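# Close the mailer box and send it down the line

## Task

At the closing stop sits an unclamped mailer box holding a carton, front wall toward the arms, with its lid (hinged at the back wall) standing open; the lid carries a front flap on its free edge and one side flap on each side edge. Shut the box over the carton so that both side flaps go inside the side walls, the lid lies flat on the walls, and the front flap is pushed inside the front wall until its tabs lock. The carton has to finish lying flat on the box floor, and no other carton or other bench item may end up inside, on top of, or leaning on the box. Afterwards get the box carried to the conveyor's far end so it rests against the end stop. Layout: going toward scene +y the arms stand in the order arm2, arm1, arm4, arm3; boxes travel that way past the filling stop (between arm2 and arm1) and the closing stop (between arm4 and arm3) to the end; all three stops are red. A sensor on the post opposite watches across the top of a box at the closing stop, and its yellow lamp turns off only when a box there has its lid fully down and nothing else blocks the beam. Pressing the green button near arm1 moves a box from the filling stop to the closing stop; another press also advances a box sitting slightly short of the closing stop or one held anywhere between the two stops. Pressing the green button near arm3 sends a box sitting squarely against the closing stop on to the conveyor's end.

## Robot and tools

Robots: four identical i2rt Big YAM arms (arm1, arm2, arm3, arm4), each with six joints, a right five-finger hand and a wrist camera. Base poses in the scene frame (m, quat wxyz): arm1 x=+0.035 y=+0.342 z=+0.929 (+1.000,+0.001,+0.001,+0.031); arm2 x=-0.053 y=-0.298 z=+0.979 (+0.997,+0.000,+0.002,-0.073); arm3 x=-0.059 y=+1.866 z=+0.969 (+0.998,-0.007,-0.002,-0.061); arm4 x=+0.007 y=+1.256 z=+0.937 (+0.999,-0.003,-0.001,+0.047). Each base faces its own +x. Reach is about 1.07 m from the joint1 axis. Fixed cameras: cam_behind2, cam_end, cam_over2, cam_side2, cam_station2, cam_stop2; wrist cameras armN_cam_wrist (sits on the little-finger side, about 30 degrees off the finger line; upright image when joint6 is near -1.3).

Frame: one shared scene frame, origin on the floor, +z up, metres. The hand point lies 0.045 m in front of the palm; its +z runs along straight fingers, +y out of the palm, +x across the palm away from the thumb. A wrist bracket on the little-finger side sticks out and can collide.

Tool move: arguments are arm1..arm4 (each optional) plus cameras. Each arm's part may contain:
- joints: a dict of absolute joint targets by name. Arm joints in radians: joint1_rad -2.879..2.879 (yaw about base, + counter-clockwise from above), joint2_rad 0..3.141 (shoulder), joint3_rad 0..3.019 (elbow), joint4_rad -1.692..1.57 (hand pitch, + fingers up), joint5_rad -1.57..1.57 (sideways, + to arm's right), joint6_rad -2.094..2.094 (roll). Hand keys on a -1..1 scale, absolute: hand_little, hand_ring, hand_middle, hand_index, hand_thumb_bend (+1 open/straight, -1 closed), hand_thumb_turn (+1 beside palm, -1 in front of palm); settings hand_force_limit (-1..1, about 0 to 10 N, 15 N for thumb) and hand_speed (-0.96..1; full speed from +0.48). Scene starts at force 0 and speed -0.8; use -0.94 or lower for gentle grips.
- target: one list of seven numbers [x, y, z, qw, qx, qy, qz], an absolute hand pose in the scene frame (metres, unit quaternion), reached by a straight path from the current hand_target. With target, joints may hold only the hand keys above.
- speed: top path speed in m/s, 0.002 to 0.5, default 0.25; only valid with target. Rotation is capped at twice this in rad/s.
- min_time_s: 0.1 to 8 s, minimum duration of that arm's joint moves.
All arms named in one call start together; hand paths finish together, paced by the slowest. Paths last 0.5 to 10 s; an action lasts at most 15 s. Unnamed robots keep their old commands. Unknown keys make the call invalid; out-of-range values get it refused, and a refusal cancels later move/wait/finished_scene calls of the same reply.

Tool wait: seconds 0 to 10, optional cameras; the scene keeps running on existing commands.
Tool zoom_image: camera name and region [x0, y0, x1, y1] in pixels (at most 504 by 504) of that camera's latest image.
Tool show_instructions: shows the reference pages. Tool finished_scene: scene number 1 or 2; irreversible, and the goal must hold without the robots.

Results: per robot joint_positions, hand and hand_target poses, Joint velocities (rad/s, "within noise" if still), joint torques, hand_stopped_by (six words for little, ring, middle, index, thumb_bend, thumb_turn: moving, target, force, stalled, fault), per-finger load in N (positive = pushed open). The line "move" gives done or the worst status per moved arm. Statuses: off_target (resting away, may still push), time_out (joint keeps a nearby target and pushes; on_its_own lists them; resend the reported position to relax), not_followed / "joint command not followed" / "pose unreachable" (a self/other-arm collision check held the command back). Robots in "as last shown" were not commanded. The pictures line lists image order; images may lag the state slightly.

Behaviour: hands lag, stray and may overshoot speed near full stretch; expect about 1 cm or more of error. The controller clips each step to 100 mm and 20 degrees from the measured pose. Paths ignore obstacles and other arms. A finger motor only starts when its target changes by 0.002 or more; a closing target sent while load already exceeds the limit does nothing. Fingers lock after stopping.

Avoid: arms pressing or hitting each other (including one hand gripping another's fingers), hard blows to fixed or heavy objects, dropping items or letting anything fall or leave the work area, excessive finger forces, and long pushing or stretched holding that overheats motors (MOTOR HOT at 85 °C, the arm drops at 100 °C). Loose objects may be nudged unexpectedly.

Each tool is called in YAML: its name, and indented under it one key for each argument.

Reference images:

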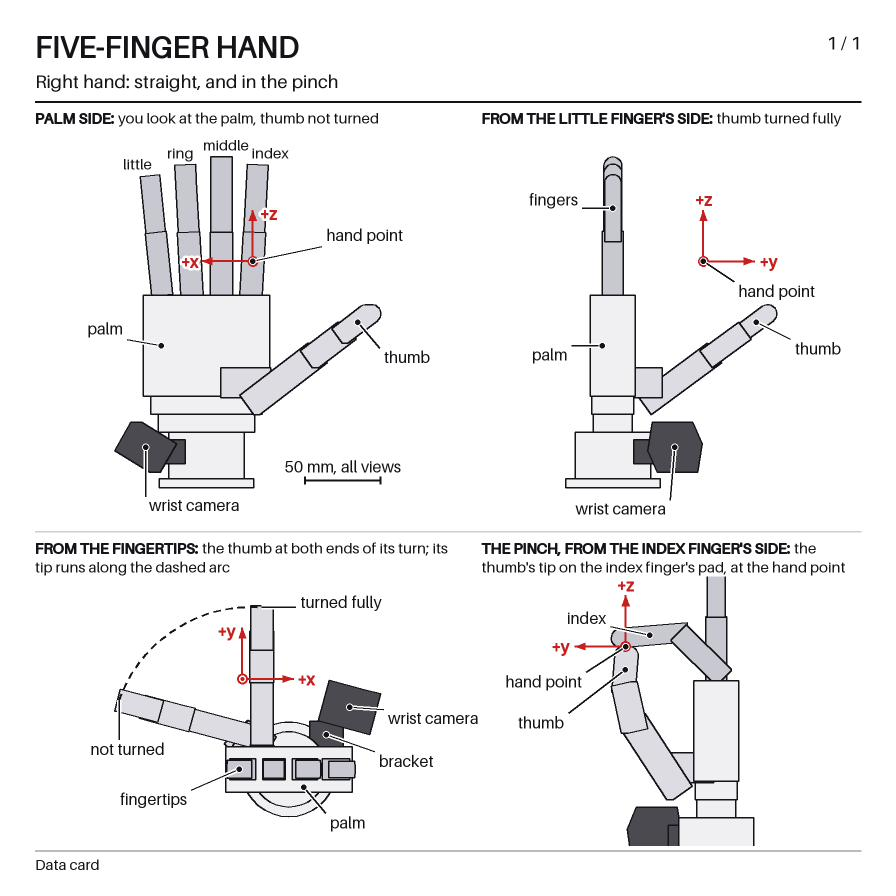

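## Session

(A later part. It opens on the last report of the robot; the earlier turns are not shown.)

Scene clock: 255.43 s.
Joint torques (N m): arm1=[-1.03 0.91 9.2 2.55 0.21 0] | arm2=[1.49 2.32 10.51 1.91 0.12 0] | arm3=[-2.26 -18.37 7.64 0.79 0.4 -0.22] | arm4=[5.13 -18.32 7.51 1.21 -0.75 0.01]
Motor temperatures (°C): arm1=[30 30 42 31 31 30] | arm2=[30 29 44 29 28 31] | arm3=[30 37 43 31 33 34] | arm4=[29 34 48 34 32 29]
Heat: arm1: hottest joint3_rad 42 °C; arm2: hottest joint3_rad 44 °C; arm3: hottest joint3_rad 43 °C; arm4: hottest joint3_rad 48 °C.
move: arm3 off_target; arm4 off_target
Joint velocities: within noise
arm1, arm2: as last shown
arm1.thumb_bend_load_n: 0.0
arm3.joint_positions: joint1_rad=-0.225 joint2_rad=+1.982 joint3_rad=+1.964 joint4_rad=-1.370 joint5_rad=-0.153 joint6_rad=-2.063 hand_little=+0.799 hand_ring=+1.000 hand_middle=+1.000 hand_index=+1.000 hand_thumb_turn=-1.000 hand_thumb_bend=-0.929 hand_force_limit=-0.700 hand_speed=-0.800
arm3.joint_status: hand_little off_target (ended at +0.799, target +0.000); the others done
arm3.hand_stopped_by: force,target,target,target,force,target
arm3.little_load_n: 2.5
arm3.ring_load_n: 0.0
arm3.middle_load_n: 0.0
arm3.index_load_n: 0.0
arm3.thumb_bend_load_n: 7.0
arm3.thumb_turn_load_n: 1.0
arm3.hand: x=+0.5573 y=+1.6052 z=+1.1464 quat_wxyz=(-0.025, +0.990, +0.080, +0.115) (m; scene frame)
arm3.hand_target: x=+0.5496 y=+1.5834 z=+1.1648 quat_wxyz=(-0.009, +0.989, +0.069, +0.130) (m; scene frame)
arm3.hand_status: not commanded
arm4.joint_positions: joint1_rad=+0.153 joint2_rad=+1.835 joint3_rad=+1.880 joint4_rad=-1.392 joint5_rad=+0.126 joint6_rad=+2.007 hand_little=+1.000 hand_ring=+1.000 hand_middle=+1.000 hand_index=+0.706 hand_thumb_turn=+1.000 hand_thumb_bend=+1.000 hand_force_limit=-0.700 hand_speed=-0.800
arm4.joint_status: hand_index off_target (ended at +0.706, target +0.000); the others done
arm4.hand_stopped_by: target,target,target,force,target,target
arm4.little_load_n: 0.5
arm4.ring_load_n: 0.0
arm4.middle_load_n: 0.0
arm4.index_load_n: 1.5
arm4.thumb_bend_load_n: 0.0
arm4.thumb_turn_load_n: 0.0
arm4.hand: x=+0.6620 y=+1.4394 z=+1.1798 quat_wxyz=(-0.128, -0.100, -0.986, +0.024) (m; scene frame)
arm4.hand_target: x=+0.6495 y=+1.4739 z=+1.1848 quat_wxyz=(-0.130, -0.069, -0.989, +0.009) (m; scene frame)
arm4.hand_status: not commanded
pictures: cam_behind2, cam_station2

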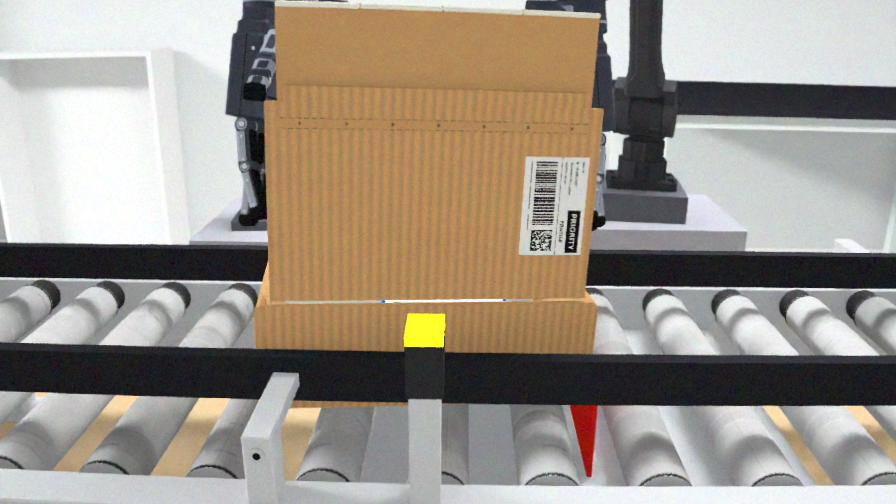

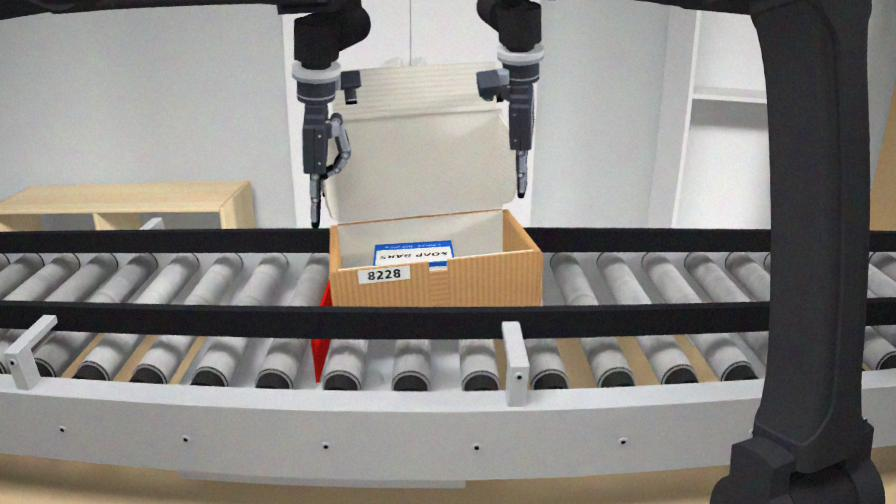

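move:
  arm4: {"joints": {"hand_index": 1.0, "hand_thumb_bend": 0.1, "hand_speed": -0.3, "hand_force_limit": 0.0}}
  arm3: {"joints": {"hand_little": 1.0, "hand_speed": -0.3, "hand_force_limit": 0.0}, "target": [0.555, 1.580, 1.155, -0.0091, 0.9890, 0.0692, 0.1302]}
  cameras: ["cam_behind2","arm4_cam_wrist","cam_over2"]

Scene clock: 258.30 s.
Joint torques (N m): arm1=[-1.03 0.91 9.2 2.54 0.21 0] | arm2=[1.38 1.96 10.5 1.96 0.12 0] | arm3=[-1.55 -16.97 7.68 1.25 0.26 -0.23] | arm4=[5.19 -17.79 7.53 1.09 -0.86 -0.09]
Motor temperatures (°C): arm1=[30 30 42 31 31 30] | arm2=[30 29 44 29 28 31] | arm3=[30 37 43 31 33 34] | arm4=[29 34 48 34 32 29]
Heat: arm1: hottest joint3_rad 42 °C; arm2: hottest joint3_rad 44 °C; arm3: hottest joint3_rad 43 °C; arm4: hottest joint3_rad 48 °C.
move: arm3 off_target; arm4 done
Joint velocities: within noise
arm1, arm2: as last shown
arm1.index_load_n: -0.5
arm3.joint_positions: joint1_rad=-0.230 joint2_rad=+1.982 joint3_rad=+1.964 joint4_rad=-1.364 joint5_rad=-0.150 joint6_rad=-2.063 hand_little=+1.000 hand_ring=+1.000 hand_middle=+1.000 hand_index=+1.000 hand_thumb_turn=-1.000 hand_thumb_bend=-0.929 hand_force_limit=+0.000 hand_speed=-0.300
arm3.joint_status: all done
arm3.hand_stopped_by: target,target,target,target,force,target
arm3.little_load_n: 0.0
arm3.ring_load_n: 0.0
arm3.middle_load_n: 0.0
arm3.index_load_n: 0.0
arm3.thumb_bend_load_n: 7.0
arm3.thumb_turn_load_n: 1.0
arm3.hand: x=+0.5572 y=+1.6010 z=+1.1469 quat_wxyz=(-0.022, +0.990, +0.078, +0.117) (m; scene frame)
arm3.hand_target: x=+0.5545 y=+1.5804 z=+1.1550 quat_wxyz=(-0.009, +0.989, +0.069, +0.130) (m; scene frame)
arm3.hand_status: off_target (0.023 m and 2.4 deg from the pose sent, 0.027 m and 2.8 deg at the start)
arm4.joint_positions: joint1_rad=+0.154 joint2_rad=+1.824 joint3_rad=+1.880 joint4_rad=-1.390 joint5_rad=+0.129 joint6_rad=+2.011 hand_little=+1.000 hand_ring=+1.000 hand_middle=+1.000 hand_index=+1.000 hand_thumb_turn=+1.000 hand_thumb_bend=+0.102 hand_force_limit=+0.000 hand_speed=-0.300
arm4.joint_status: all done
arm4.hand_stopped_by: target,target,target,target,target,target
arm4.little_load_n: 0.0
arm4.ring_load_n: 0.0
arm4.middle_load_n: 0.0
arm4.index_load_n: 0.0
arm4.thumb_bend_load_n: 3.0
arm4.thumb_turn_load_n: 0.5
arm4.hand: x=+0.6618 y=+1.4388 z=+1.1871 quat_wxyz=(-0.134, -0.103, -0.985, +0.023) (m; scene frame)
arm4.hand_target: x=+0.6495 y=+1.4741 z=+1.1849 quat_wxyz=(-0.130, -0.069, -0.989, +0.009) (m; scene frame)
arm4.hand_status: not commanded
pictures: arm4_cam_wrist, cam_behind2, cam_over2
camera_calibration:
arm4_cam_wrist: T_world_to_cam=[[-0.0431983, 0.989186, -0.140159, -1.22245], [0.683379, 0.131593, 0.718106, -1.49727], [0.728785, -0.0647606, -0.681674, 0.534798], [0, 0, 0, 1]] pos_world=[0.580645, 1.4409, 1.26842]

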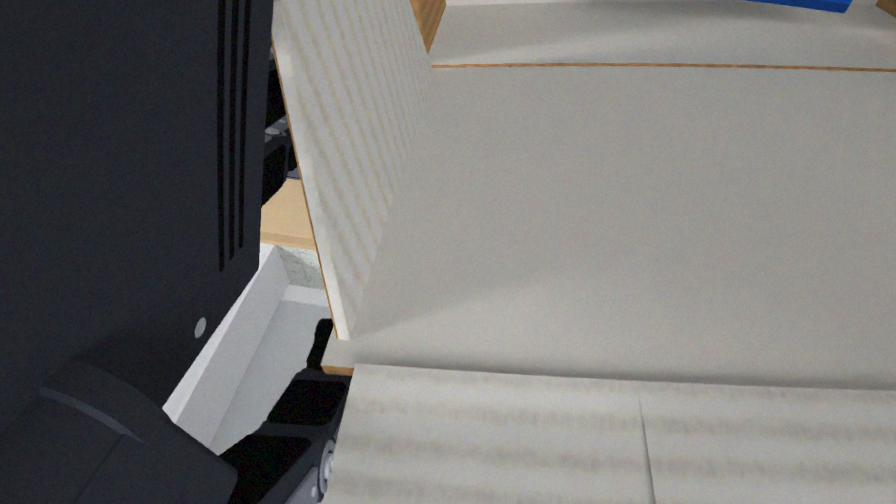

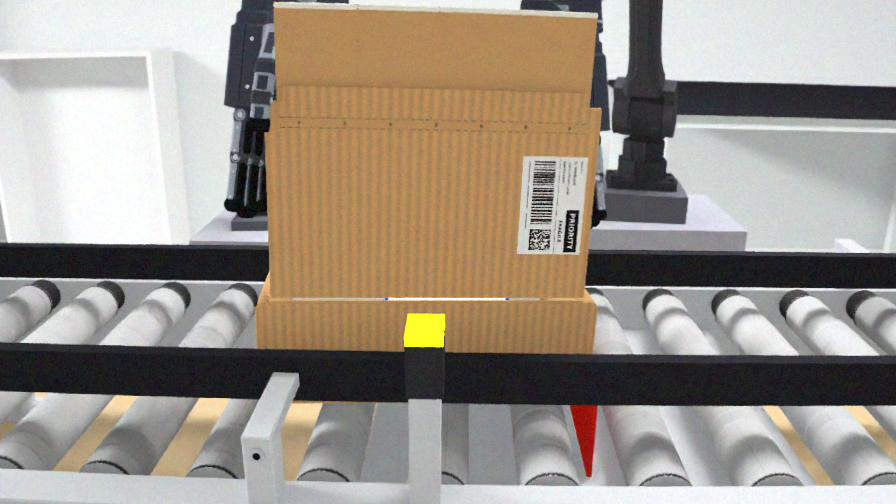

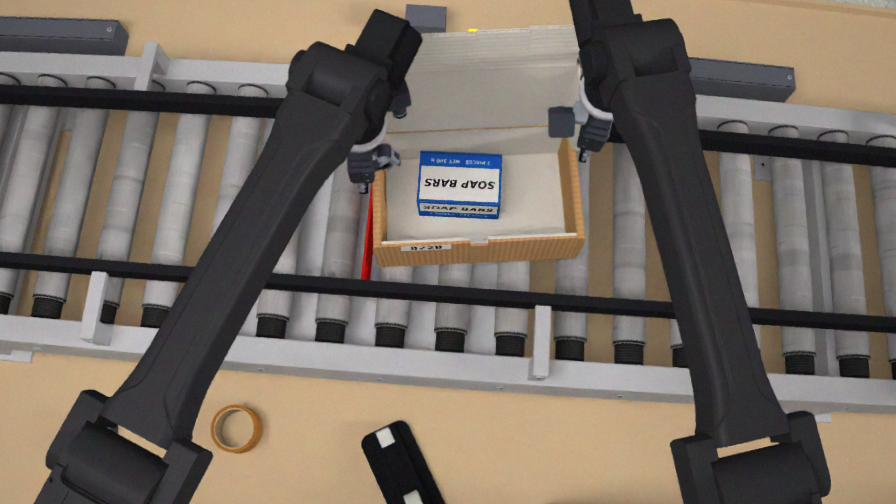

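move:
  arm4: {"joints": {"hand_thumb_turn": 0.0, "hand_speed": -0.5, "hand_force_limit": -0.6}}
  cameras: ["cam_behind2","arm4_cam_wrist"]

Scene clock: 259.97 s.
Joint torques (N m): arm1=[-1.03 0.91 9.2 2.54 0.21 0] | arm2=[1.26 2.32 10.55 1.95 0.13 -0.04] | arm3=[-1.73 -16.91 7.69 1.26 0.25 -0.24] | arm4=[5.25 -17.96 7.54 1.22 -0.89 -0.07]
Motor temperatures (°C): arm1=[30 30 42 31 31 30] | arm2=[30 29 44 29 28 31] | arm3=[30 37 43 31 33 34] | arm4=[29 34 47 34 33 29]
Heat: arm1: hottest joint3_rad 42 °C; arm2: hottest joint3_rad 44 °C; arm3: hottest joint3_rad 43 °C; arm4: hottest joint3_rad 47 °C.
move: arm4 off_target
Joint velocities: within noise
arm1, arm2, arm3: as last shown
arm1.index_load_n: 0.0
arm4.joint_positions: joint1_rad=+0.153 joint2_rad=+1.824 joint3_rad=+1.880 joint4_rad=-1.390 joint5_rad=+0.130 joint6_rad=+2.012 hand_little=+1.000 hand_ring=+1.000 hand_middle=+1.000 hand_index=+1.000 hand_thumb_turn=+0.972 hand_thumb_bend=+0.103 hand_force_limit=-0.600 hand_speed=-0.500
arm4.joint_status: hand_thumb_turn off_target (ended at +0.972, target +0.000); the others done
arm4.hand_stopped_by: target,target,target,target,target,force
arm4.little_load_n: 0.0
arm4.ring_load_n: 0.0
arm4.middle_load_n: 0.0
arm4.index_load_n: 0.0
arm4.thumb_bend_load_n: 3.0
arm4.thumb_turn_load_n: 3.5
arm4.hand: x=+0.6619 y=+1.4382 z=+1.1874 quat_wxyz=(-0.135, -0.103, -0.985, +0.023) (m; scene frame)
arm4.hand_target: x=+0.6495 y=+1.4739 z=+1.1849 quat_wxyz=(-0.130, -0.069, -0.989, +0.009) (m; scene frame)
arm4.hand_status: not commanded
pictures: arm4_cam_wrist, cam_behind2
camera_calibration:
arm4_cam_wrist: T_world_to_cam=[[-0.0413822, 0.98915, -0.140963, -1.22211], [0.683066, 0.130972, 0.718517, -1.49689], [0.729183, -0.0665535, -0.681075, 0.536433], [0, 0, 0, 1]] pos_world=[0.580744, 1.4406, 1.26862]

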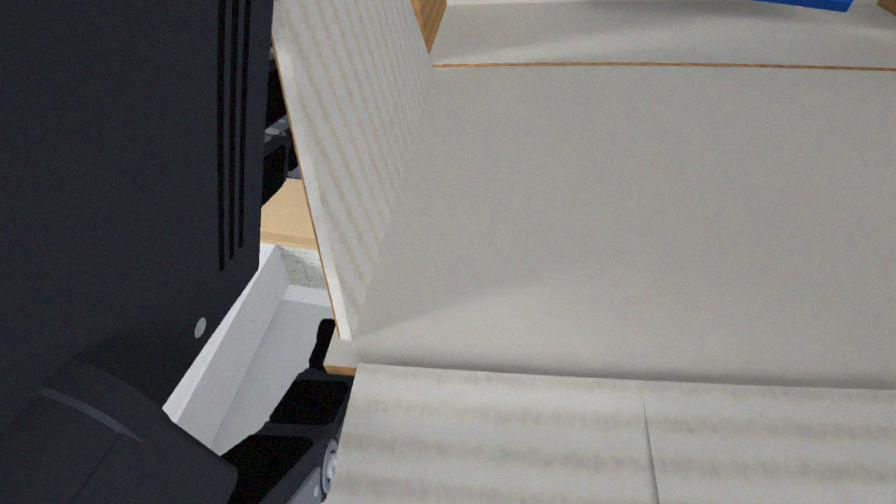

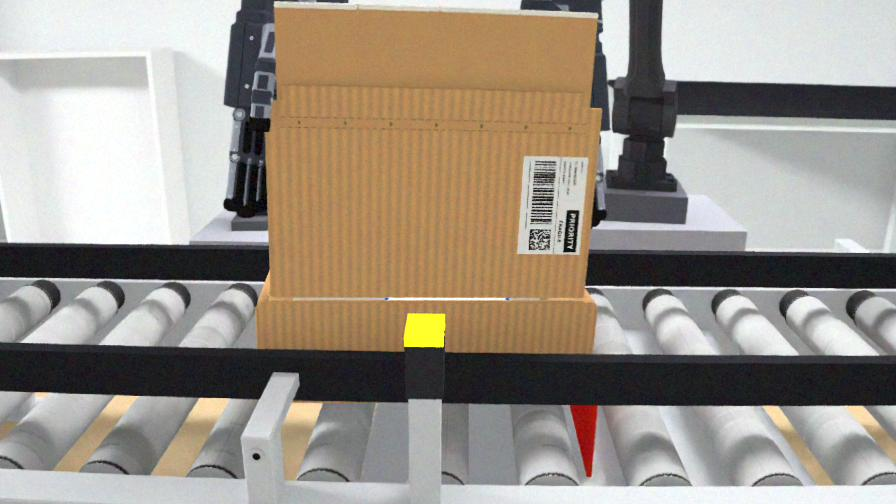

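move:
  arm4: {"joints": {"hand_thumb_turn": 1.0, "hand_thumb_bend": 1.0, "hand_speed": 0.0, "hand_force_limit": 0.0}}

move:
  arm4: {"target": [0.652, 1.470, 1.152, 0.1302, 0.0692, 0.9890, -0.0091], "speed": 0.08}
  arm3: {"target": [0.562, 1.580, 1.140, -0.0091, 0.9890, 0.0692, 0.1302], "speed": 0.08}
  cameras: ["cam_behind2","arm4_cam_wrist"]

Scene clock: 261.43 s.
Joint torques (N m): arm1=[-1.03 0.85 9.2 2.52 0.21 0] | arm2=[1.38 2.08 10.52 1.89 0.12 0.01] | arm3=[-1.61 -17.03 7.72 1.22 0.25 -0.22] | arm4=[4.95 -17.79 7.86 1.33 -0.72 -0.07]
Motor temperatures (°C): arm1=[30 30 42 31 31 30] | arm2=[30 29 44 29 28 31] | arm3=[30 37 43 31 33 34] | arm4=[29 34 47 34 33 29]
Heat: arm1: hottest joint3_rad 42 °C; arm2: hottest joint3_rad 44 °C; arm3: hottest joint3_rad 43 °C; arm4: hottest joint3_rad 47 °C.
move: arm4 done
Joint velocities: within noise
arm1.joint_positions: joint1_rad=-0.032 joint2_rad=+0.646 joint3_rad=+1.328 joint4_rad=-1.360 joint5_rad=+0.140 joint6_rad=-1.155 hand_little=+1.000 hand_ring=+1.000 hand_middle=+1.000 hand_index=+1.000 hand_thumb_turn=+1.000 hand_thumb_bend=+1.000 hand_force_limit=+0.000 hand_speed=-0.800
arm1.joint_status: not commanded
arm1.hand_stopped_by: target,target,target,target,target,target
arm1.little_load_n: 0.0
arm1.ring_load_n: 0.0
arm1.middle_load_n: 0.0
arm1.index_load_n: 0.0
arm1.thumb_bend_load_n: 0.0
arm1.thumb_turn_load_n: 0.0
arm1.hand: x=+0.2644 y=+0.2774 z=+1.3774 quat_wxyz=(-0.035, +0.878, -0.203, +0.433) (m; scene frame)
arm1.hand_target: x=+0.2640 y=+0.2774 z=+1.3855 quat_wxyz=(-0.037, +0.873, -0.203, +0.441) (m; scene frame)
arm1.hand_status: not commanded
arm2.joint_positions: joint1_rad=+0.199 joint2_rad=+0.614 joint3_rad=+1.377 joint4_rad=-1.233 joint5_rad=+0.174 joint6_rad=-1.171 hand_little=+1.000 hand_ring=+1.000 hand_middle=+1.000 hand_index=+1.000 hand_thumb_turn=+1.000 hand_thumb_bend=+1.000 hand_force_limit=+0.000 hand_speed=-0.800
arm2.joint_status: not commanded
arm2.hand_stopped_by: target,target,target,target,target,target
arm2.little_load_n: 0.0
arm2.ring_load_n: 0.0
arm2.middle_load_n: 0.0
arm2.index_load_n: 0.0
arm2.thumb_bend_load_n: 0.0
arm2.thumb_turn_load_n: 0.0
arm2.hand: x=+0.1875 y=-0.3623 z=+1.4826 quat_wxyz=(-0.044, +0.830, -0.192, +0.522) (m; scene frame)
arm2.hand_target: x=+0.1859 y=-0.3624 z=+1.4940 quat_wxyz=(-0.047, +0.823, -0.191, +0.533) (m; scene frame)
arm2.hand_status: not commanded
arm3: as last shown
arm4.joint_positions: joint1_rad=+0.155 joint2_rad=+1.824 joint3_rad=+1.875 joint4_rad=-1.390 joint5_rad=+0.124 joint6_rad=+2.012 hand_little=+1.000 hand_ring=+1.000 hand_middle=+1.000 hand_index=+1.000 hand_thumb_turn=+1.000 hand_thumb_bend=+1.000 hand_force_limit=+0.000 hand_speed=+0.000
arm4.joint_status: all done
arm4.hand_stopped_by: target,target,target,target,target,target
arm4.little_load_n: 0.0
arm4.ring_load_n: 0.0
arm4.middle_load_n: 0.0
arm4.index_load_n: 0.0
arm4.thumb_bend_load_n: -0.5
arm4.thumb_turn_load_n: 0.0
arm4.hand: x=+0.6602 y=+1.4397 z=+1.1848 quat_wxyz=(-0.131, -0.102, -0.986, +0.022) (m; scene frame)
arm4.hand_target: x=+0.6495 y=+1.4740 z=+1.1849 quat_wxyz=(-0.130, -0.069, -0.989, +0.009) (m; scene frame)
arm4.hand_status: not commanded
pictures: none

Scene clock: 262.53 s.
Joint torques (N m): arm1=[-0.97 0.91 9.21 2.52 0.21 0] | arm2=[1.61 2.14 10.56 1.94 0.12 0.01] | arm3=[-1.32 -15.74 7.42 1.39 0.26 -0.19] | arm4=[5.07 -15.68 6.5 1.39 -0.9 -0.17]
Motor temperatures (°C): arm1=[30 30 42 31 31 30] | arm2=[30 29 44 29 28 31] | arm3=[30 37 43 31 33 34] | arm4=[29 34 47 34 33 29]
Heat: arm1: hottest joint3_rad 42 °C; arm2: hottest joint3_rad 44 °C; arm3: hottest joint3_rad 43 °C; arm4: hottest joint3_rad 47 °C.
move: arm3 off_target; arm4 off_target
Joint velocities: within noise
arm1, arm2: as last shown
arm1.ring_load_n: 0.5
arm3.joint_positions: joint1_rad=-0.230 joint2_rad=+1.982 joint3_rad=+1.960 joint4_rad=-1.339 joint5_rad=-0.149 joint6_rad=-2.063 hand_little=+1.000 hand_ring=+1.000 hand_middle=+1.000 hand_index=+1.000 hand_thumb_turn=-1.000 hand_thumb_bend=-0.929 hand_force_limit=+0.000 hand_speed=-0.300
arm3.joint_status: not commanded
arm3.hand_stopped_by: target,target,target,target,force,target
arm3.little_load_n: 0.0
arm3.ring_load_n: 0.0
arm3.middle_load_n: 0.0
arm3.index_load_n: 0.0
arm3.thumb_bend_load_n: 6.5
arm3.thumb_turn_load_n: 1.0
arm3.hand: x=+0.5624 y=+1.5991 z=+1.1465 quat_wxyz=(-0.018, +0.989, +0.078, +0.126) (m; scene frame)
arm3.hand_target: x=+0.5615 y=+1.5804 z=+1.1400 quat_wxyz=(-0.009, +0.989, +0.069, +0.130) (m; scene frame)
arm3.hand_status: off_target (0.020 m and 1.5 deg from the pose sent, 0.023 m and 2.3 deg at the start)
arm4.joint_positions: joint1_rad=+0.144 joint2_rad=+1.806 joint3_rad=+1.809 joint4_rad=-1.303 joint5_rad=+0.127 joint6_rad=+2.014 hand_little=+1.000 hand_ring=+1.000 hand_middle=+1.000 hand_index=+1.000 hand_thumb_turn=+1.000 hand_thumb_bend=+1.000 hand_force_limit=+0.000 hand_speed=+0.000
arm4.joint_status: not commanded
arm4.hand_stopped_by: target,target,target,target,target,target
arm4.little_load_n: 0.0
arm4.ring_load_n: 0.0
arm4.middle_load_n: 0.0
arm4.index_load_n: 0.0
arm4.thumb_bend_load_n: 0.5
arm4.thumb_turn_load_n: 0.5
arm4.hand: x=+0.6662 y=+1.4328 z=+1.1739 quat_wxyz=(-0.150, -0.110, -0.982, +0.017) (m; scene frame)
arm4.hand_target: x=+0.6510 y=+1.4684 z=+1.1525 quat_wxyz=(-0.130, -0.070, -0.989, +0.010) (m; scene frame)
arm4.hand_status: off_target (0.045 m and 5.3 deg from the pose sent, 0.045 m and 4.1 deg at the start)
pictures: arm4_cam_wrist, cam_behind2
camera_calibration:
arm4_cam_wrist: T_world_to_cam=[[-0.0260516, 0.991087, -0.130645, -1.24348], [0.661248, 0.115098, 0.741285, -1.47888], [0.749715, -0.0670772, -0.658353, 0.484208], [0, 0, 0, 1]] pos_world=[0.582494, 1.43509, 1.2526]

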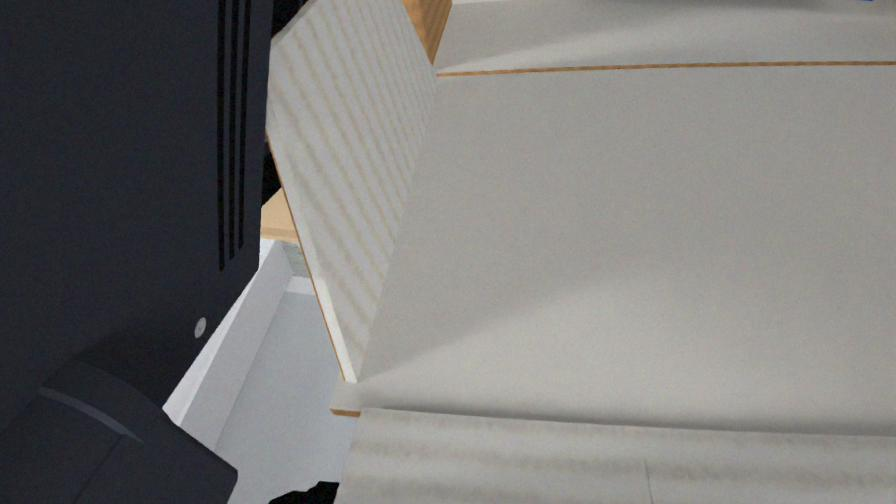

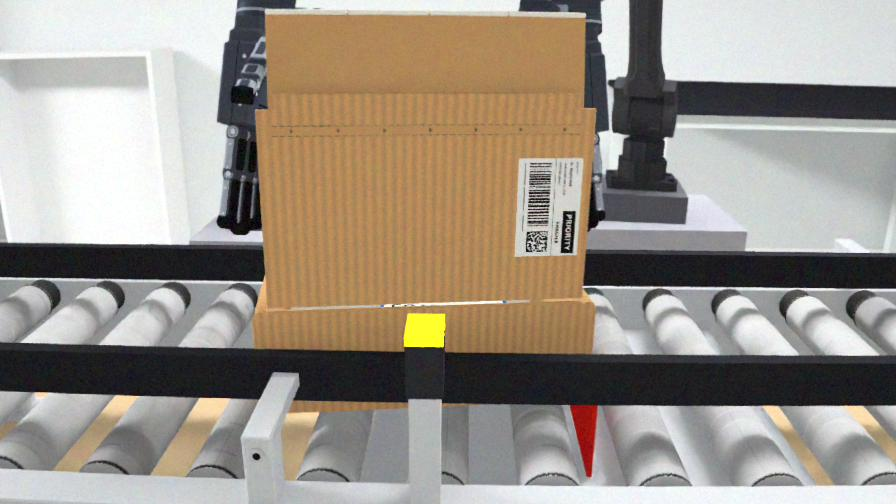

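move:
  arm4: {"target": [0.645, 1.475, 1.125, 0.1302, 0.0692, 0.9890, -0.0091], "speed": 0.08}
  arm3: {"target": [0.562, 1.575, 1.125, -0.0091, 0.9890, 0.0692, 0.1302], "speed": 0.08}
  cameras: ["cam_behind2","arm4_cam_wrist","cam_station2"]

Scene clock: 263.90 s.
Joint torques (N m): arm1=[-1.03 0.91 9.2 2.54 0.21 0] | arm2=[1.38 2.43 10.56 1.94 0.1 0.01] | arm3=[-1.55 -14.68 6.54 1.43 0.25 -0.17] | arm4=[5.66 -14.62 6.02 1.2 -0.89 -0.13]
Motor temperatures (°C): arm1=[30 30 42 31 31 30] | arm2=[30 29 44 29 28 31] | arm3=[30 37 43 31 33 34] | arm4=[29 34 47 34 33 29]
Heat: arm1: hottest joint3_rad 42 °C; arm2: hottest joint3_rad 44 °C; arm3: hottest joint3_rad 43 °C; arm4: hottest joint3_rad 47 °C.
move: arm3 off_target; arm4 off_target
Joint velocities: within noise
arm1, arm2: as last shown
arm1.ring_load_n: 0.0
arm3.joint_positions: joint1_rad=-0.234 joint2_rad=+1.979 joint3_rad=+1.944 joint4_rad=-1.304 joint5_rad=-0.151 joint6_rad=-2.070 hand_little=+1.000 hand_ring=+1.000 hand_middle=+1.000 hand_index=+1.000 hand_thumb_turn=-1.000 hand_thumb_bend=-0.929 hand_force_limit=+0.000 hand_speed=-0.300
arm3.joint_status: not commanded
arm3.hand_stopped_by: target,target,target,target,force,target
arm3.little_load_n: 0.0
arm3.ring_load_n: 0.0
arm3.middle_load_n: 0.0
arm3.index_load_n: 0.5
arm3.thumb_bend_load_n: 7.0
arm3.thumb_turn_load_n: 1.0
arm3.hand: x=+0.5664 y=+1.5951 z=+1.1437 quat_wxyz=(-0.013, +0.987, +0.081, +0.137) (m; scene frame)
arm3.hand_target: x=+0.5612 y=+1.5756 z=+1.1253 quat_wxyz=(-0.009, +0.989, +0.069, +0.130) (m; scene frame)
arm3.hand_status: off_target (0.028 m and 1.6 deg from the pose sent, 0.032 m and 1.5 deg at the start)
arm4.joint_positions: joint1_rad=+0.143 joint2_rad=+1.780 joint3_rad=+1.728 joint4_rad=-1.229 joint5_rad=+0.130 joint6_rad=+2.025 hand_little=+1.000 hand_ring=+1.000 hand_middle=+1.000 hand_index=+1.000 hand_thumb_turn=+1.000 hand_thumb_bend=+1.000 hand_force_limit=+0.000 hand_speed=+0.000
arm4.joint_status: not commanded
arm4.hand_stopped_by: target,target,target,target,target,target
arm4.little_load_n: 0.0
arm4.ring_load_n: 0.0
arm4.middle_load_n: 0.0
arm4.index_load_n: 0.0
arm4.thumb_bend_load_n: 0.0
arm4.thumb_turn_load_n: 0.0
arm4.hand: x=+0.6621 y=+1.4300 z=+1.1598 quat_wxyz=(-0.159, -0.116, -0.980, +0.014) (m; scene frame)
arm4.hand_target: x=+0.6431 y=+1.4725 z=+1.1263 quat_wxyz=(-0.130, -0.070, -0.989, +0.010) (m; scene frame)
arm4.hand_status: off_target (0.059 m and 6.5 deg from the pose sent, 0.068 m and 5.3 deg at the start)
pictures: arm4_cam_wrist, cam_behind2, cam_station2
camera_calibration:
arm4_cam_wrist: T_world_to_cam=[[-0.0116594, 0.991862, -0.126779, -1.25781], [0.64723, 0.104131, 0.755149, -1.45654], [0.762206, -0.0732505, -0.643177, 0.460746], [0, 0, 0, 1]] pos_world=[0.576864, 1.43299, 1.23678]

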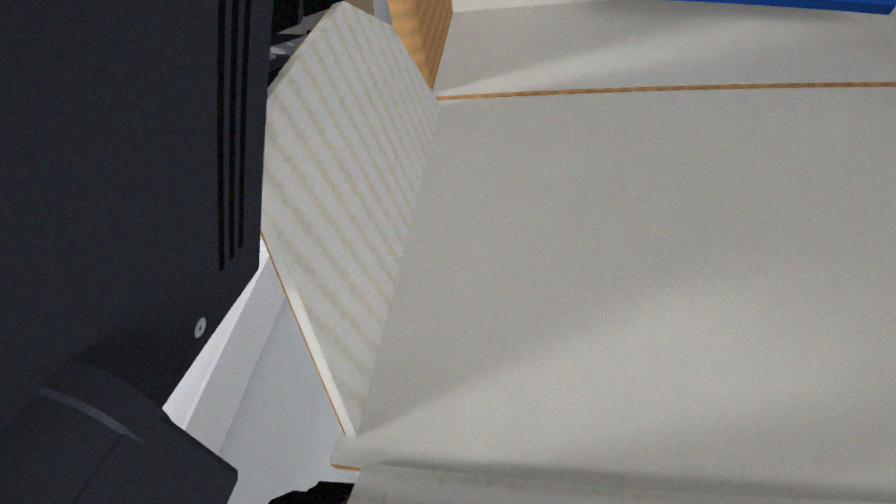

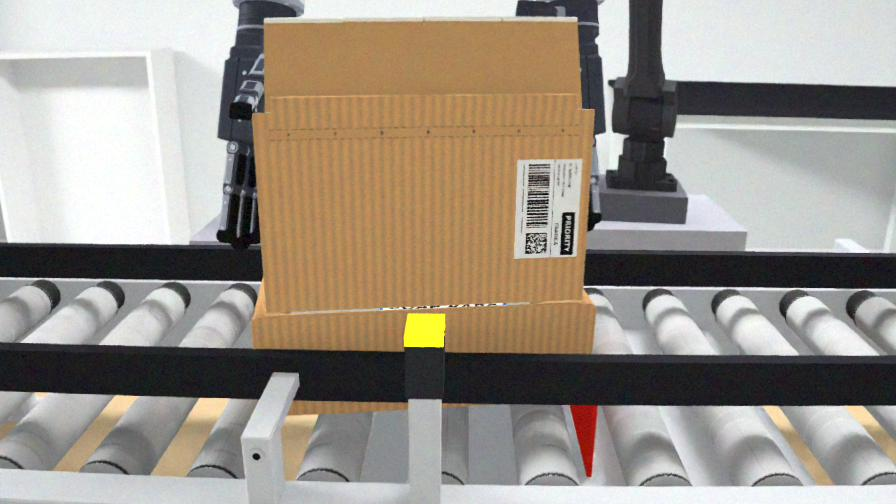

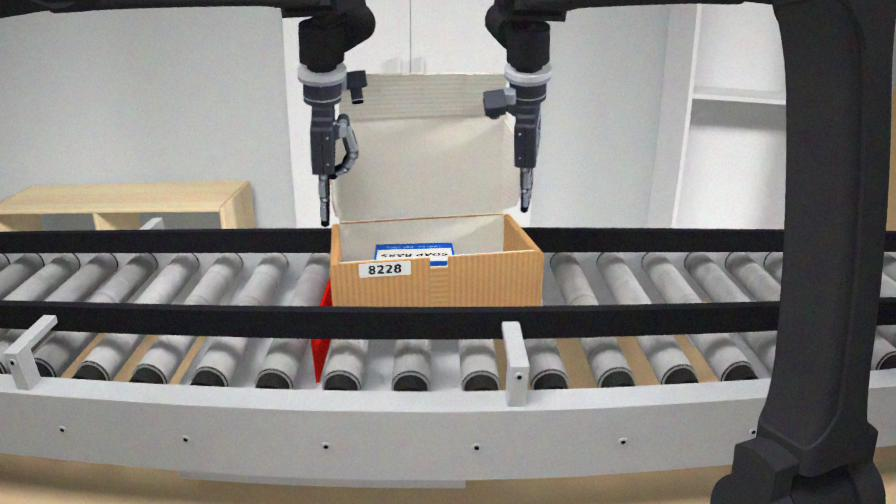

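move:
  arm4: {"target": [0.640, 1.480, 1.100, 0.1302, 0.0692, 0.9890, -0.0091], "speed": 0.08}
  arm3: {"target": [0.562, 1.575, 1.110, -0.0091, 0.9890, 0.0692, 0.1302], "speed": 0.08}

move:
  arm4: {"joints": {"hand_thumb_turn": 0.0, "hand_speed": -0.5, "hand_force_limit": -0.6}}
  cameras: ["cam_behind2","arm4_cam_wrist","cam_station2","cam_over2"]

Scene clock: 265.23 s.
Joint torques (N m): arm1=[-1.08 0.91 9.18 2.54 0.21 0.01] | arm2=[1.55 2.26 10.58 1.98 0.12 0] | arm3=[-1.49 -14.15 6.56 1.14 0.35 -0.16] | arm4=[6.89 -12.98 5.98 1.7 -0.86 -0.2]
Motor temperatures (°C): arm1=[30 30 42 31 31 30] | arm2=[30 29 44 29 28 31] | arm3=[30 37 43 31 33 34] | arm4=[29 34 46 34 33 29]
Heat: arm1: hottest joint3_rad 42 °C; arm2: hottest joint3_rad 44 °C; arm3: hottest joint3_rad 43 °C; arm4: hottest joint3_rad 46 °C.
move: arm3 off_target; arm4 off_target
Joint velocities: within noise
arm1, arm2: as last shown
arm1.thumb_bend_load_n: 0.5
arm3.joint_positions: joint1_rad=-0.234 joint2_rad=+1.973 joint3_rad=+1.908 joint4_rad=-1.258 joint5_rad=-0.154 joint6_rad=-2.071 hand_little=+1.000 hand_ring=+1.000 hand_middle=+1.000 hand_index=+1.000 hand_thumb_turn=-1.000 hand_thumb_bend=-0.929 hand_force_limit=+0.000 hand_speed=-0.300
arm3.joint_status: not commanded
arm3.hand_stopped_by: target,target,target,target,force,target
arm3.little_load_n: 0.0
arm3.ring_load_n: 0.0
arm3.middle_load_n: 0.5
arm3.index_load_n: 0.0
arm3.thumb_bend_load_n: 7.0
arm3.thumb_turn_load_n: 1.0
arm3.hand: x=+0.5685 y=+1.5948 z=+1.1344 quat_wxyz=(-0.011, +0.986, +0.082, +0.144) (m; scene frame)
arm3.hand_target: x=+0.5610 y=+1.5759 z=+1.1102 quat_wxyz=(-0.009, +0.989, +0.069, +0.130) (m; scene frame)
arm3.hand_status: off_target (0.032 m and 2.2 deg from the pose sent, 0.040 m and 1.6 deg at the start)
arm4.joint_positions: joint1_rad=+0.148 joint2_rad=+1.753 joint3_rad=+1.660 joint4_rad=-1.174 joint5_rad=+0.133 joint6_rad=+2.041 hand_little=+1.000 hand_ring=+1.000 hand_middle=+1.000 hand_index=+1.000 hand_thumb_turn=+1.000 hand_thumb_bend=+1.000 hand_force_limit=+0.000 hand_speed=+0.000
arm4.joint_status: not commanded
arm4.hand_stopped_by: target,target,target,target,target,target
arm4.little_load_n: 0.0
arm4.ring_load_n: 0.0
arm4.middle_load_n: 0.0
arm4.index_load_n: 0.0
arm4.thumb_bend_load_n: 0.0
arm4.thumb_turn_load_n: 0.5
arm4.hand: x=+0.6549 y=+1.4306 z=+1.1498 quat_wxyz=(-0.166, -0.122, -0.978, +0.011) (m; scene frame)
arm4.hand_target: x=+0.6361 y=+1.4766 z=+1.1021 quat_wxyz=(-0.130, -0.070, -0.989, +0.010) (m; scene frame)
arm4.hand_status: off_target (0.072 m and 7.4 deg from the pose sent, 0.081 m and 6.4 deg at the start)
pictures: none

Scene clock: 266.60 s.
Joint torques (N m): arm1=[-1.03 0.85 9.2 2.55 0.21 0] | arm2=[1.38 2.26 10.48 1.99 0.12 -0.02] | arm3=[-1.49 -14.21 6.6 1.09 0.34 -0.17] | arm4=[6.48 -12.75 5.97 1.69 -0.96 -0.24]
Motor temperatures (°C): arm1=[30 30 42 31 31 30] | arm2=[30 29 44 29 28 31] | arm3=[30 37 43 31 33 34] | arm4=[29 34 46 34 33 29]
Heat: arm1: hottest joint3_rad 42 °C; arm2: hottest joint3_rad 44 °C; arm3: hottest joint3_rad 43 °C; arm4: hottest joint3_rad 46 °C.
move: arm4 off_target
Joint velocities: within noise
arm1, arm2, arm3: as last shown
arm1.thumb_bend_load_n: 0.0
arm3.middle_load_n: 0.0
arm3.thumb_bend_load_n: 6.5
arm3.hand: x=+0.5686 y=+1.5948 z=+1.1344 quat_wxyz=(-0.011, +0.986, +0.082, +0.145) (m; scene frame)
arm4.joint_positions: joint1_rad=+0.148 joint2_rad=+1.753 joint3_rad=+1.660 joint4_rad=-1.173 joint5_rad=+0.135 joint6_rad=+2.045 hand_little=+1.000 hand_ring=+1.000 hand_middle=+1.000 hand_index=+1.000 hand_thumb_turn=+0.972 hand_thumb_bend=+1.000 hand_force_limit=-0.600 hand_speed=-0.500
arm4.joint_status: hand_thumb_turn off_target (ended at +0.972, target +0.000); the others done
arm4.hand_stopped_by: target,target,target,target,target,force
arm4.little_load_n: 0.0
arm4.ring_load_n: 0.0
arm4.middle_load_n: 0.0
arm4.index_load_n: 0.0
arm4.thumb_bend_load_n: 0.5
arm4.thumb_turn_load_n: 5.0
arm4.hand: x=+0.6553 y=+1.4301 z=+1.1499 quat_wxyz=(-0.167, -0.124, -0.978, +0.012) (m; scene frame)
arm4.hand_target: x=+0.6361 y=+1.4766 z=+1.1020 quat_wxyz=(-0.130, -0.070, -0.989, +0.010) (m; scene frame)
arm4.hand_status: not commanded
pictures: arm4_cam_wrist, cam_behind2, cam_over2, cam_station2
camera_calibration:
arm4_cam_wrist: T_world_to_cam=[[0.00445419, 0.992622, -0.121166, -1.27735], [0.636208, 0.090669, 0.766172, -1.43091], [0.771505, -0.0804993, -0.63111, 0.45003], [0, 0, 0, 1]] pos_world=[0.568843, 1.4339, 1.22557]

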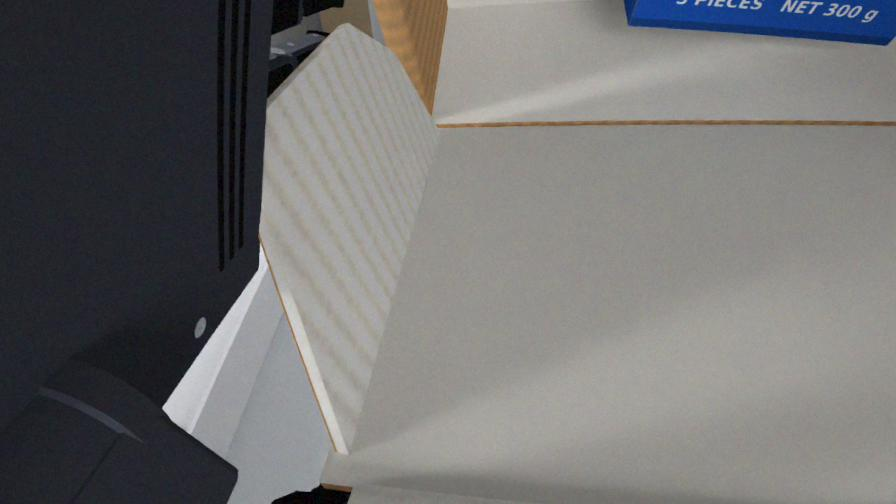

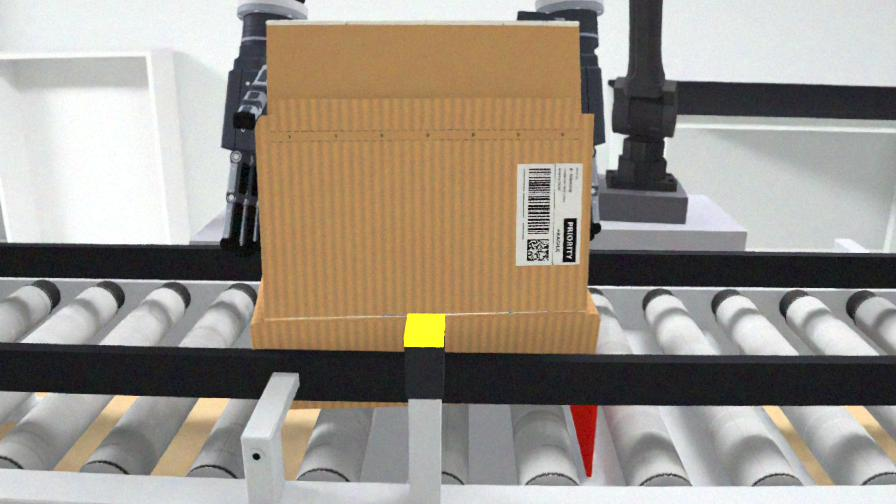

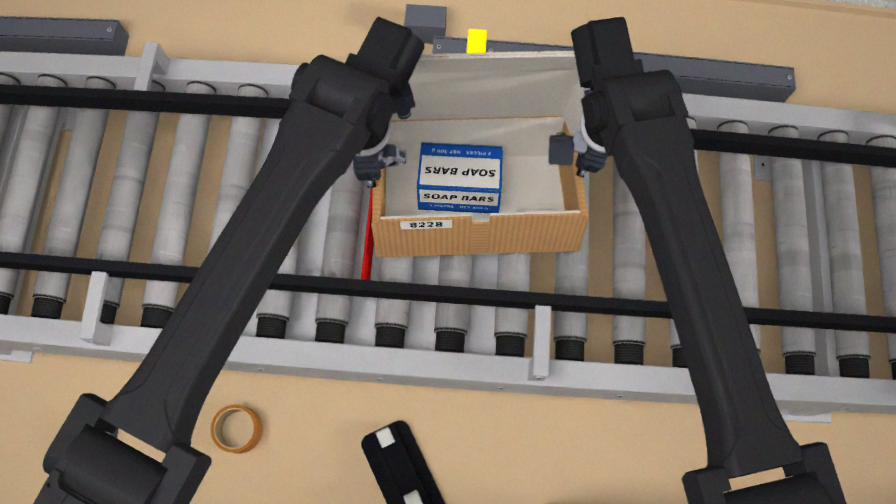

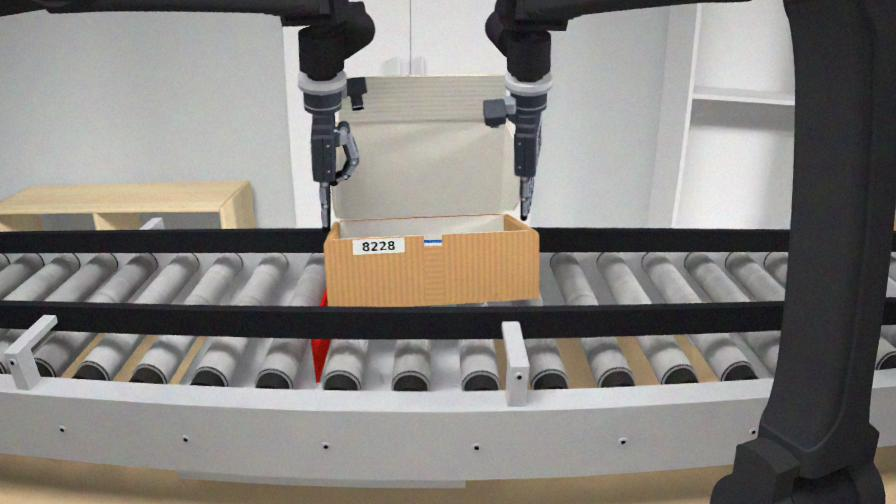

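move:
  arm4: {"target": [0.645, 1.455, 1.165, 0.1302, 0.0692, 0.9890, -0.0091], "speed": 0.1, "joints": {"hand_thumb_turn": 1.0}}
  arm3: {"target": [0.560, 1.590, 1.150, -0.0091, 0.9890, 0.0692, 0.1302], "speed": 0.1}
  cameras: ["cam_behind2","arm4_cam_wrist","cam_station2","cam_over2"]

Scene clock: 268.23 s.
Joint torques (N m): arm1=[-1.03 0.85 9.18 2.54 0.21 0.01] | arm2=[1.49 2.32 10.51 1.91 0.12 -0.01] | arm3=[0.32 -15.56 11.41 0.23 0.32 0.05] | arm4=[3.19 -13.8 11.92 0.49 -0.7 -0.24]
Motor temperatures (°C): arm1=[30 30 42 31 31 30] | arm2=[30 29 44 29 28 31] | arm3=[30 37 43 31 33 34] | arm4=[29 34 46 34 33 29]
Heat: arm1: hottest joint3_rad 42 °C; arm2: hottest joint3_rad 44 °C; arm3: hottest joint3_rad 43 °C; arm4: hottest joint3_rad 46 °C.
move: arm3 off_target; arm4 off_target
Joint velocities: within noise
arm1, arm2: as last shown
arm2.ring_load_n: -0.5
arm3.joint_positions: joint1_rad=-0.234 joint2_rad=+1.967 joint3_rad=+1.908 joint4_rad=-1.321 joint5_rad=-0.148 joint6_rad=-2.071 hand_little=+1.000 hand_ring=+1.000 hand_middle=+1.000 hand_index=+1.000 hand_thumb_turn=-1.000 hand_thumb_bend=-0.929 hand_force_limit=+0.000 hand_speed=-0.300
arm3.joint_status: not commanded
arm3.hand_stopped_by: target,target,target,target,force,target
arm3.little_load_n: 0.0
arm3.ring_load_n: 0.0
arm3.middle_load_n: 0.0
arm3.index_load_n: 0.0
arm3.thumb_bend_load_n: 6.5
arm3.thumb_turn_load_n: 1.0
arm3.hand: x=+0.5522 y=+1.5997 z=+1.1346 quat_wxyz=(-0.021, +0.990, +0.080, +0.118) (m; scene frame)
arm3.hand_target: x=+0.5594 y=+1.5904 z=+1.1499 quat_wxyz=(-0.009, +0.989, +0.069, +0.130) (m; scene frame)
arm3.hand_status: off_target (0.020 m and 2.3 deg from the pose sent, 0.018 m and 2.2 deg at the start)
arm4.joint_positions: joint1_rad=+0.146 joint2_rad=+1.758 joint3_rad=+1.713 joint4_rad=-1.304 joint5_rad=+0.117 joint6_rad=+1.999 hand_little=+1.000 hand_ring=+1.000 hand_middle=+1.000 hand_index=+1.000 hand_thumb_turn=+1.000 hand_thumb_bend=+1.000 hand_force_limit=-0.600 hand_speed=-0.500
arm4.joint_status: all done
arm4.hand_stopped_by: target,target,target,target,target,target
arm4.little_load_n: 0.0
arm4.ring_load_n: 0.0
arm4.middle_load_n: 0.0
arm4.index_load_n: 0.0
arm4.thumb_bend_load_n: 0.5
arm4.thumb_turn_load_n: 0.5
arm4.hand: x=+0.6357 y=+1.4297 z=+1.1567 quat_wxyz=(-0.125, -0.099, -0.987, +0.021) (m; scene frame)
arm4.hand_target: x=+0.6437 y=+1.4545 z=+1.1649 quat_wxyz=(-0.131, -0.070, -0.989, +0.009) (m; scene frame)
arm4.hand_status: off_target (0.028 m and 3.8 deg from the pose sent, 0.031 m and 7.7 deg at the start)
pictures: arm4_cam_wrist, cam_behind2, cam_over2, cam_station2
camera_calibration:
arm4_cam_wrist: T_world_to_cam=[[-0.0520944, 0.989486, -0.134922, -1.21973], [0.695609, 0.132892, 0.706023, -1.45212], [0.71653, -0.057073, -0.695218, 0.544976], [0, 0, 0, 1]] pos_world=[0.556074, 1.43098, 1.23954]

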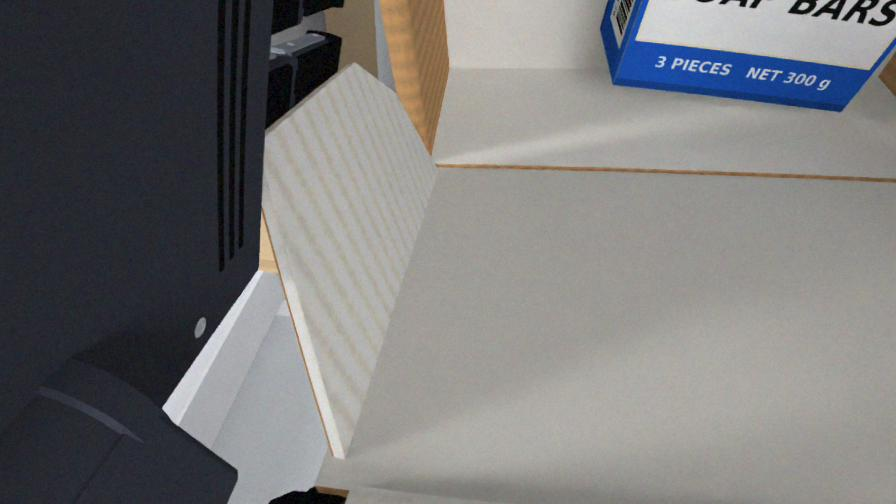

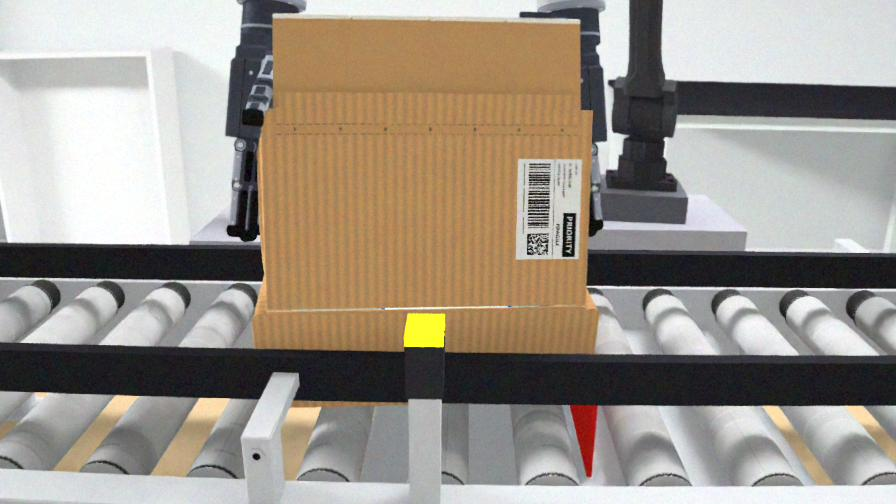

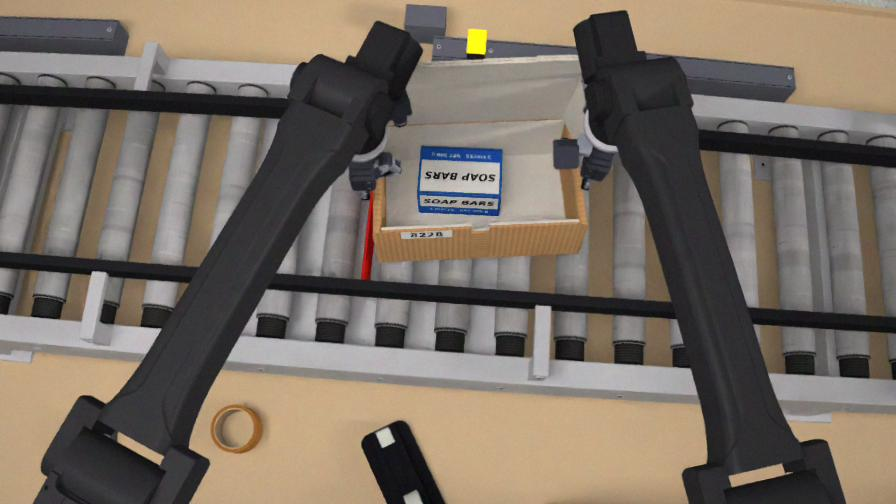

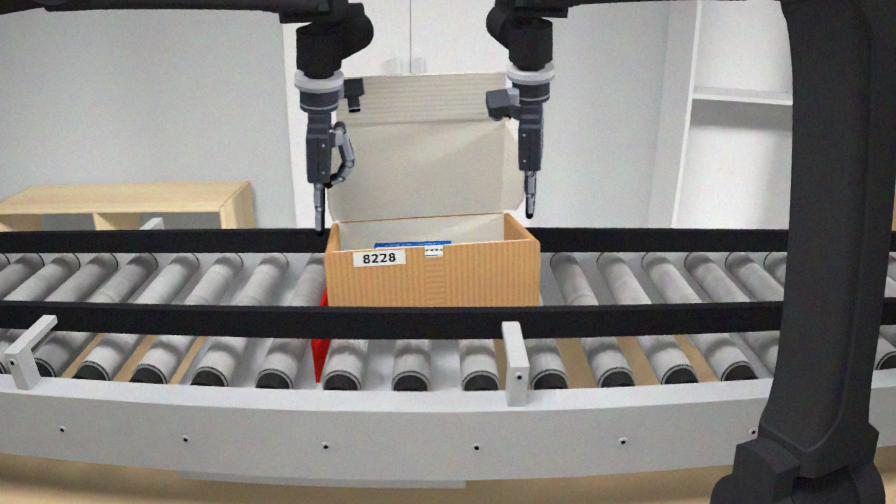

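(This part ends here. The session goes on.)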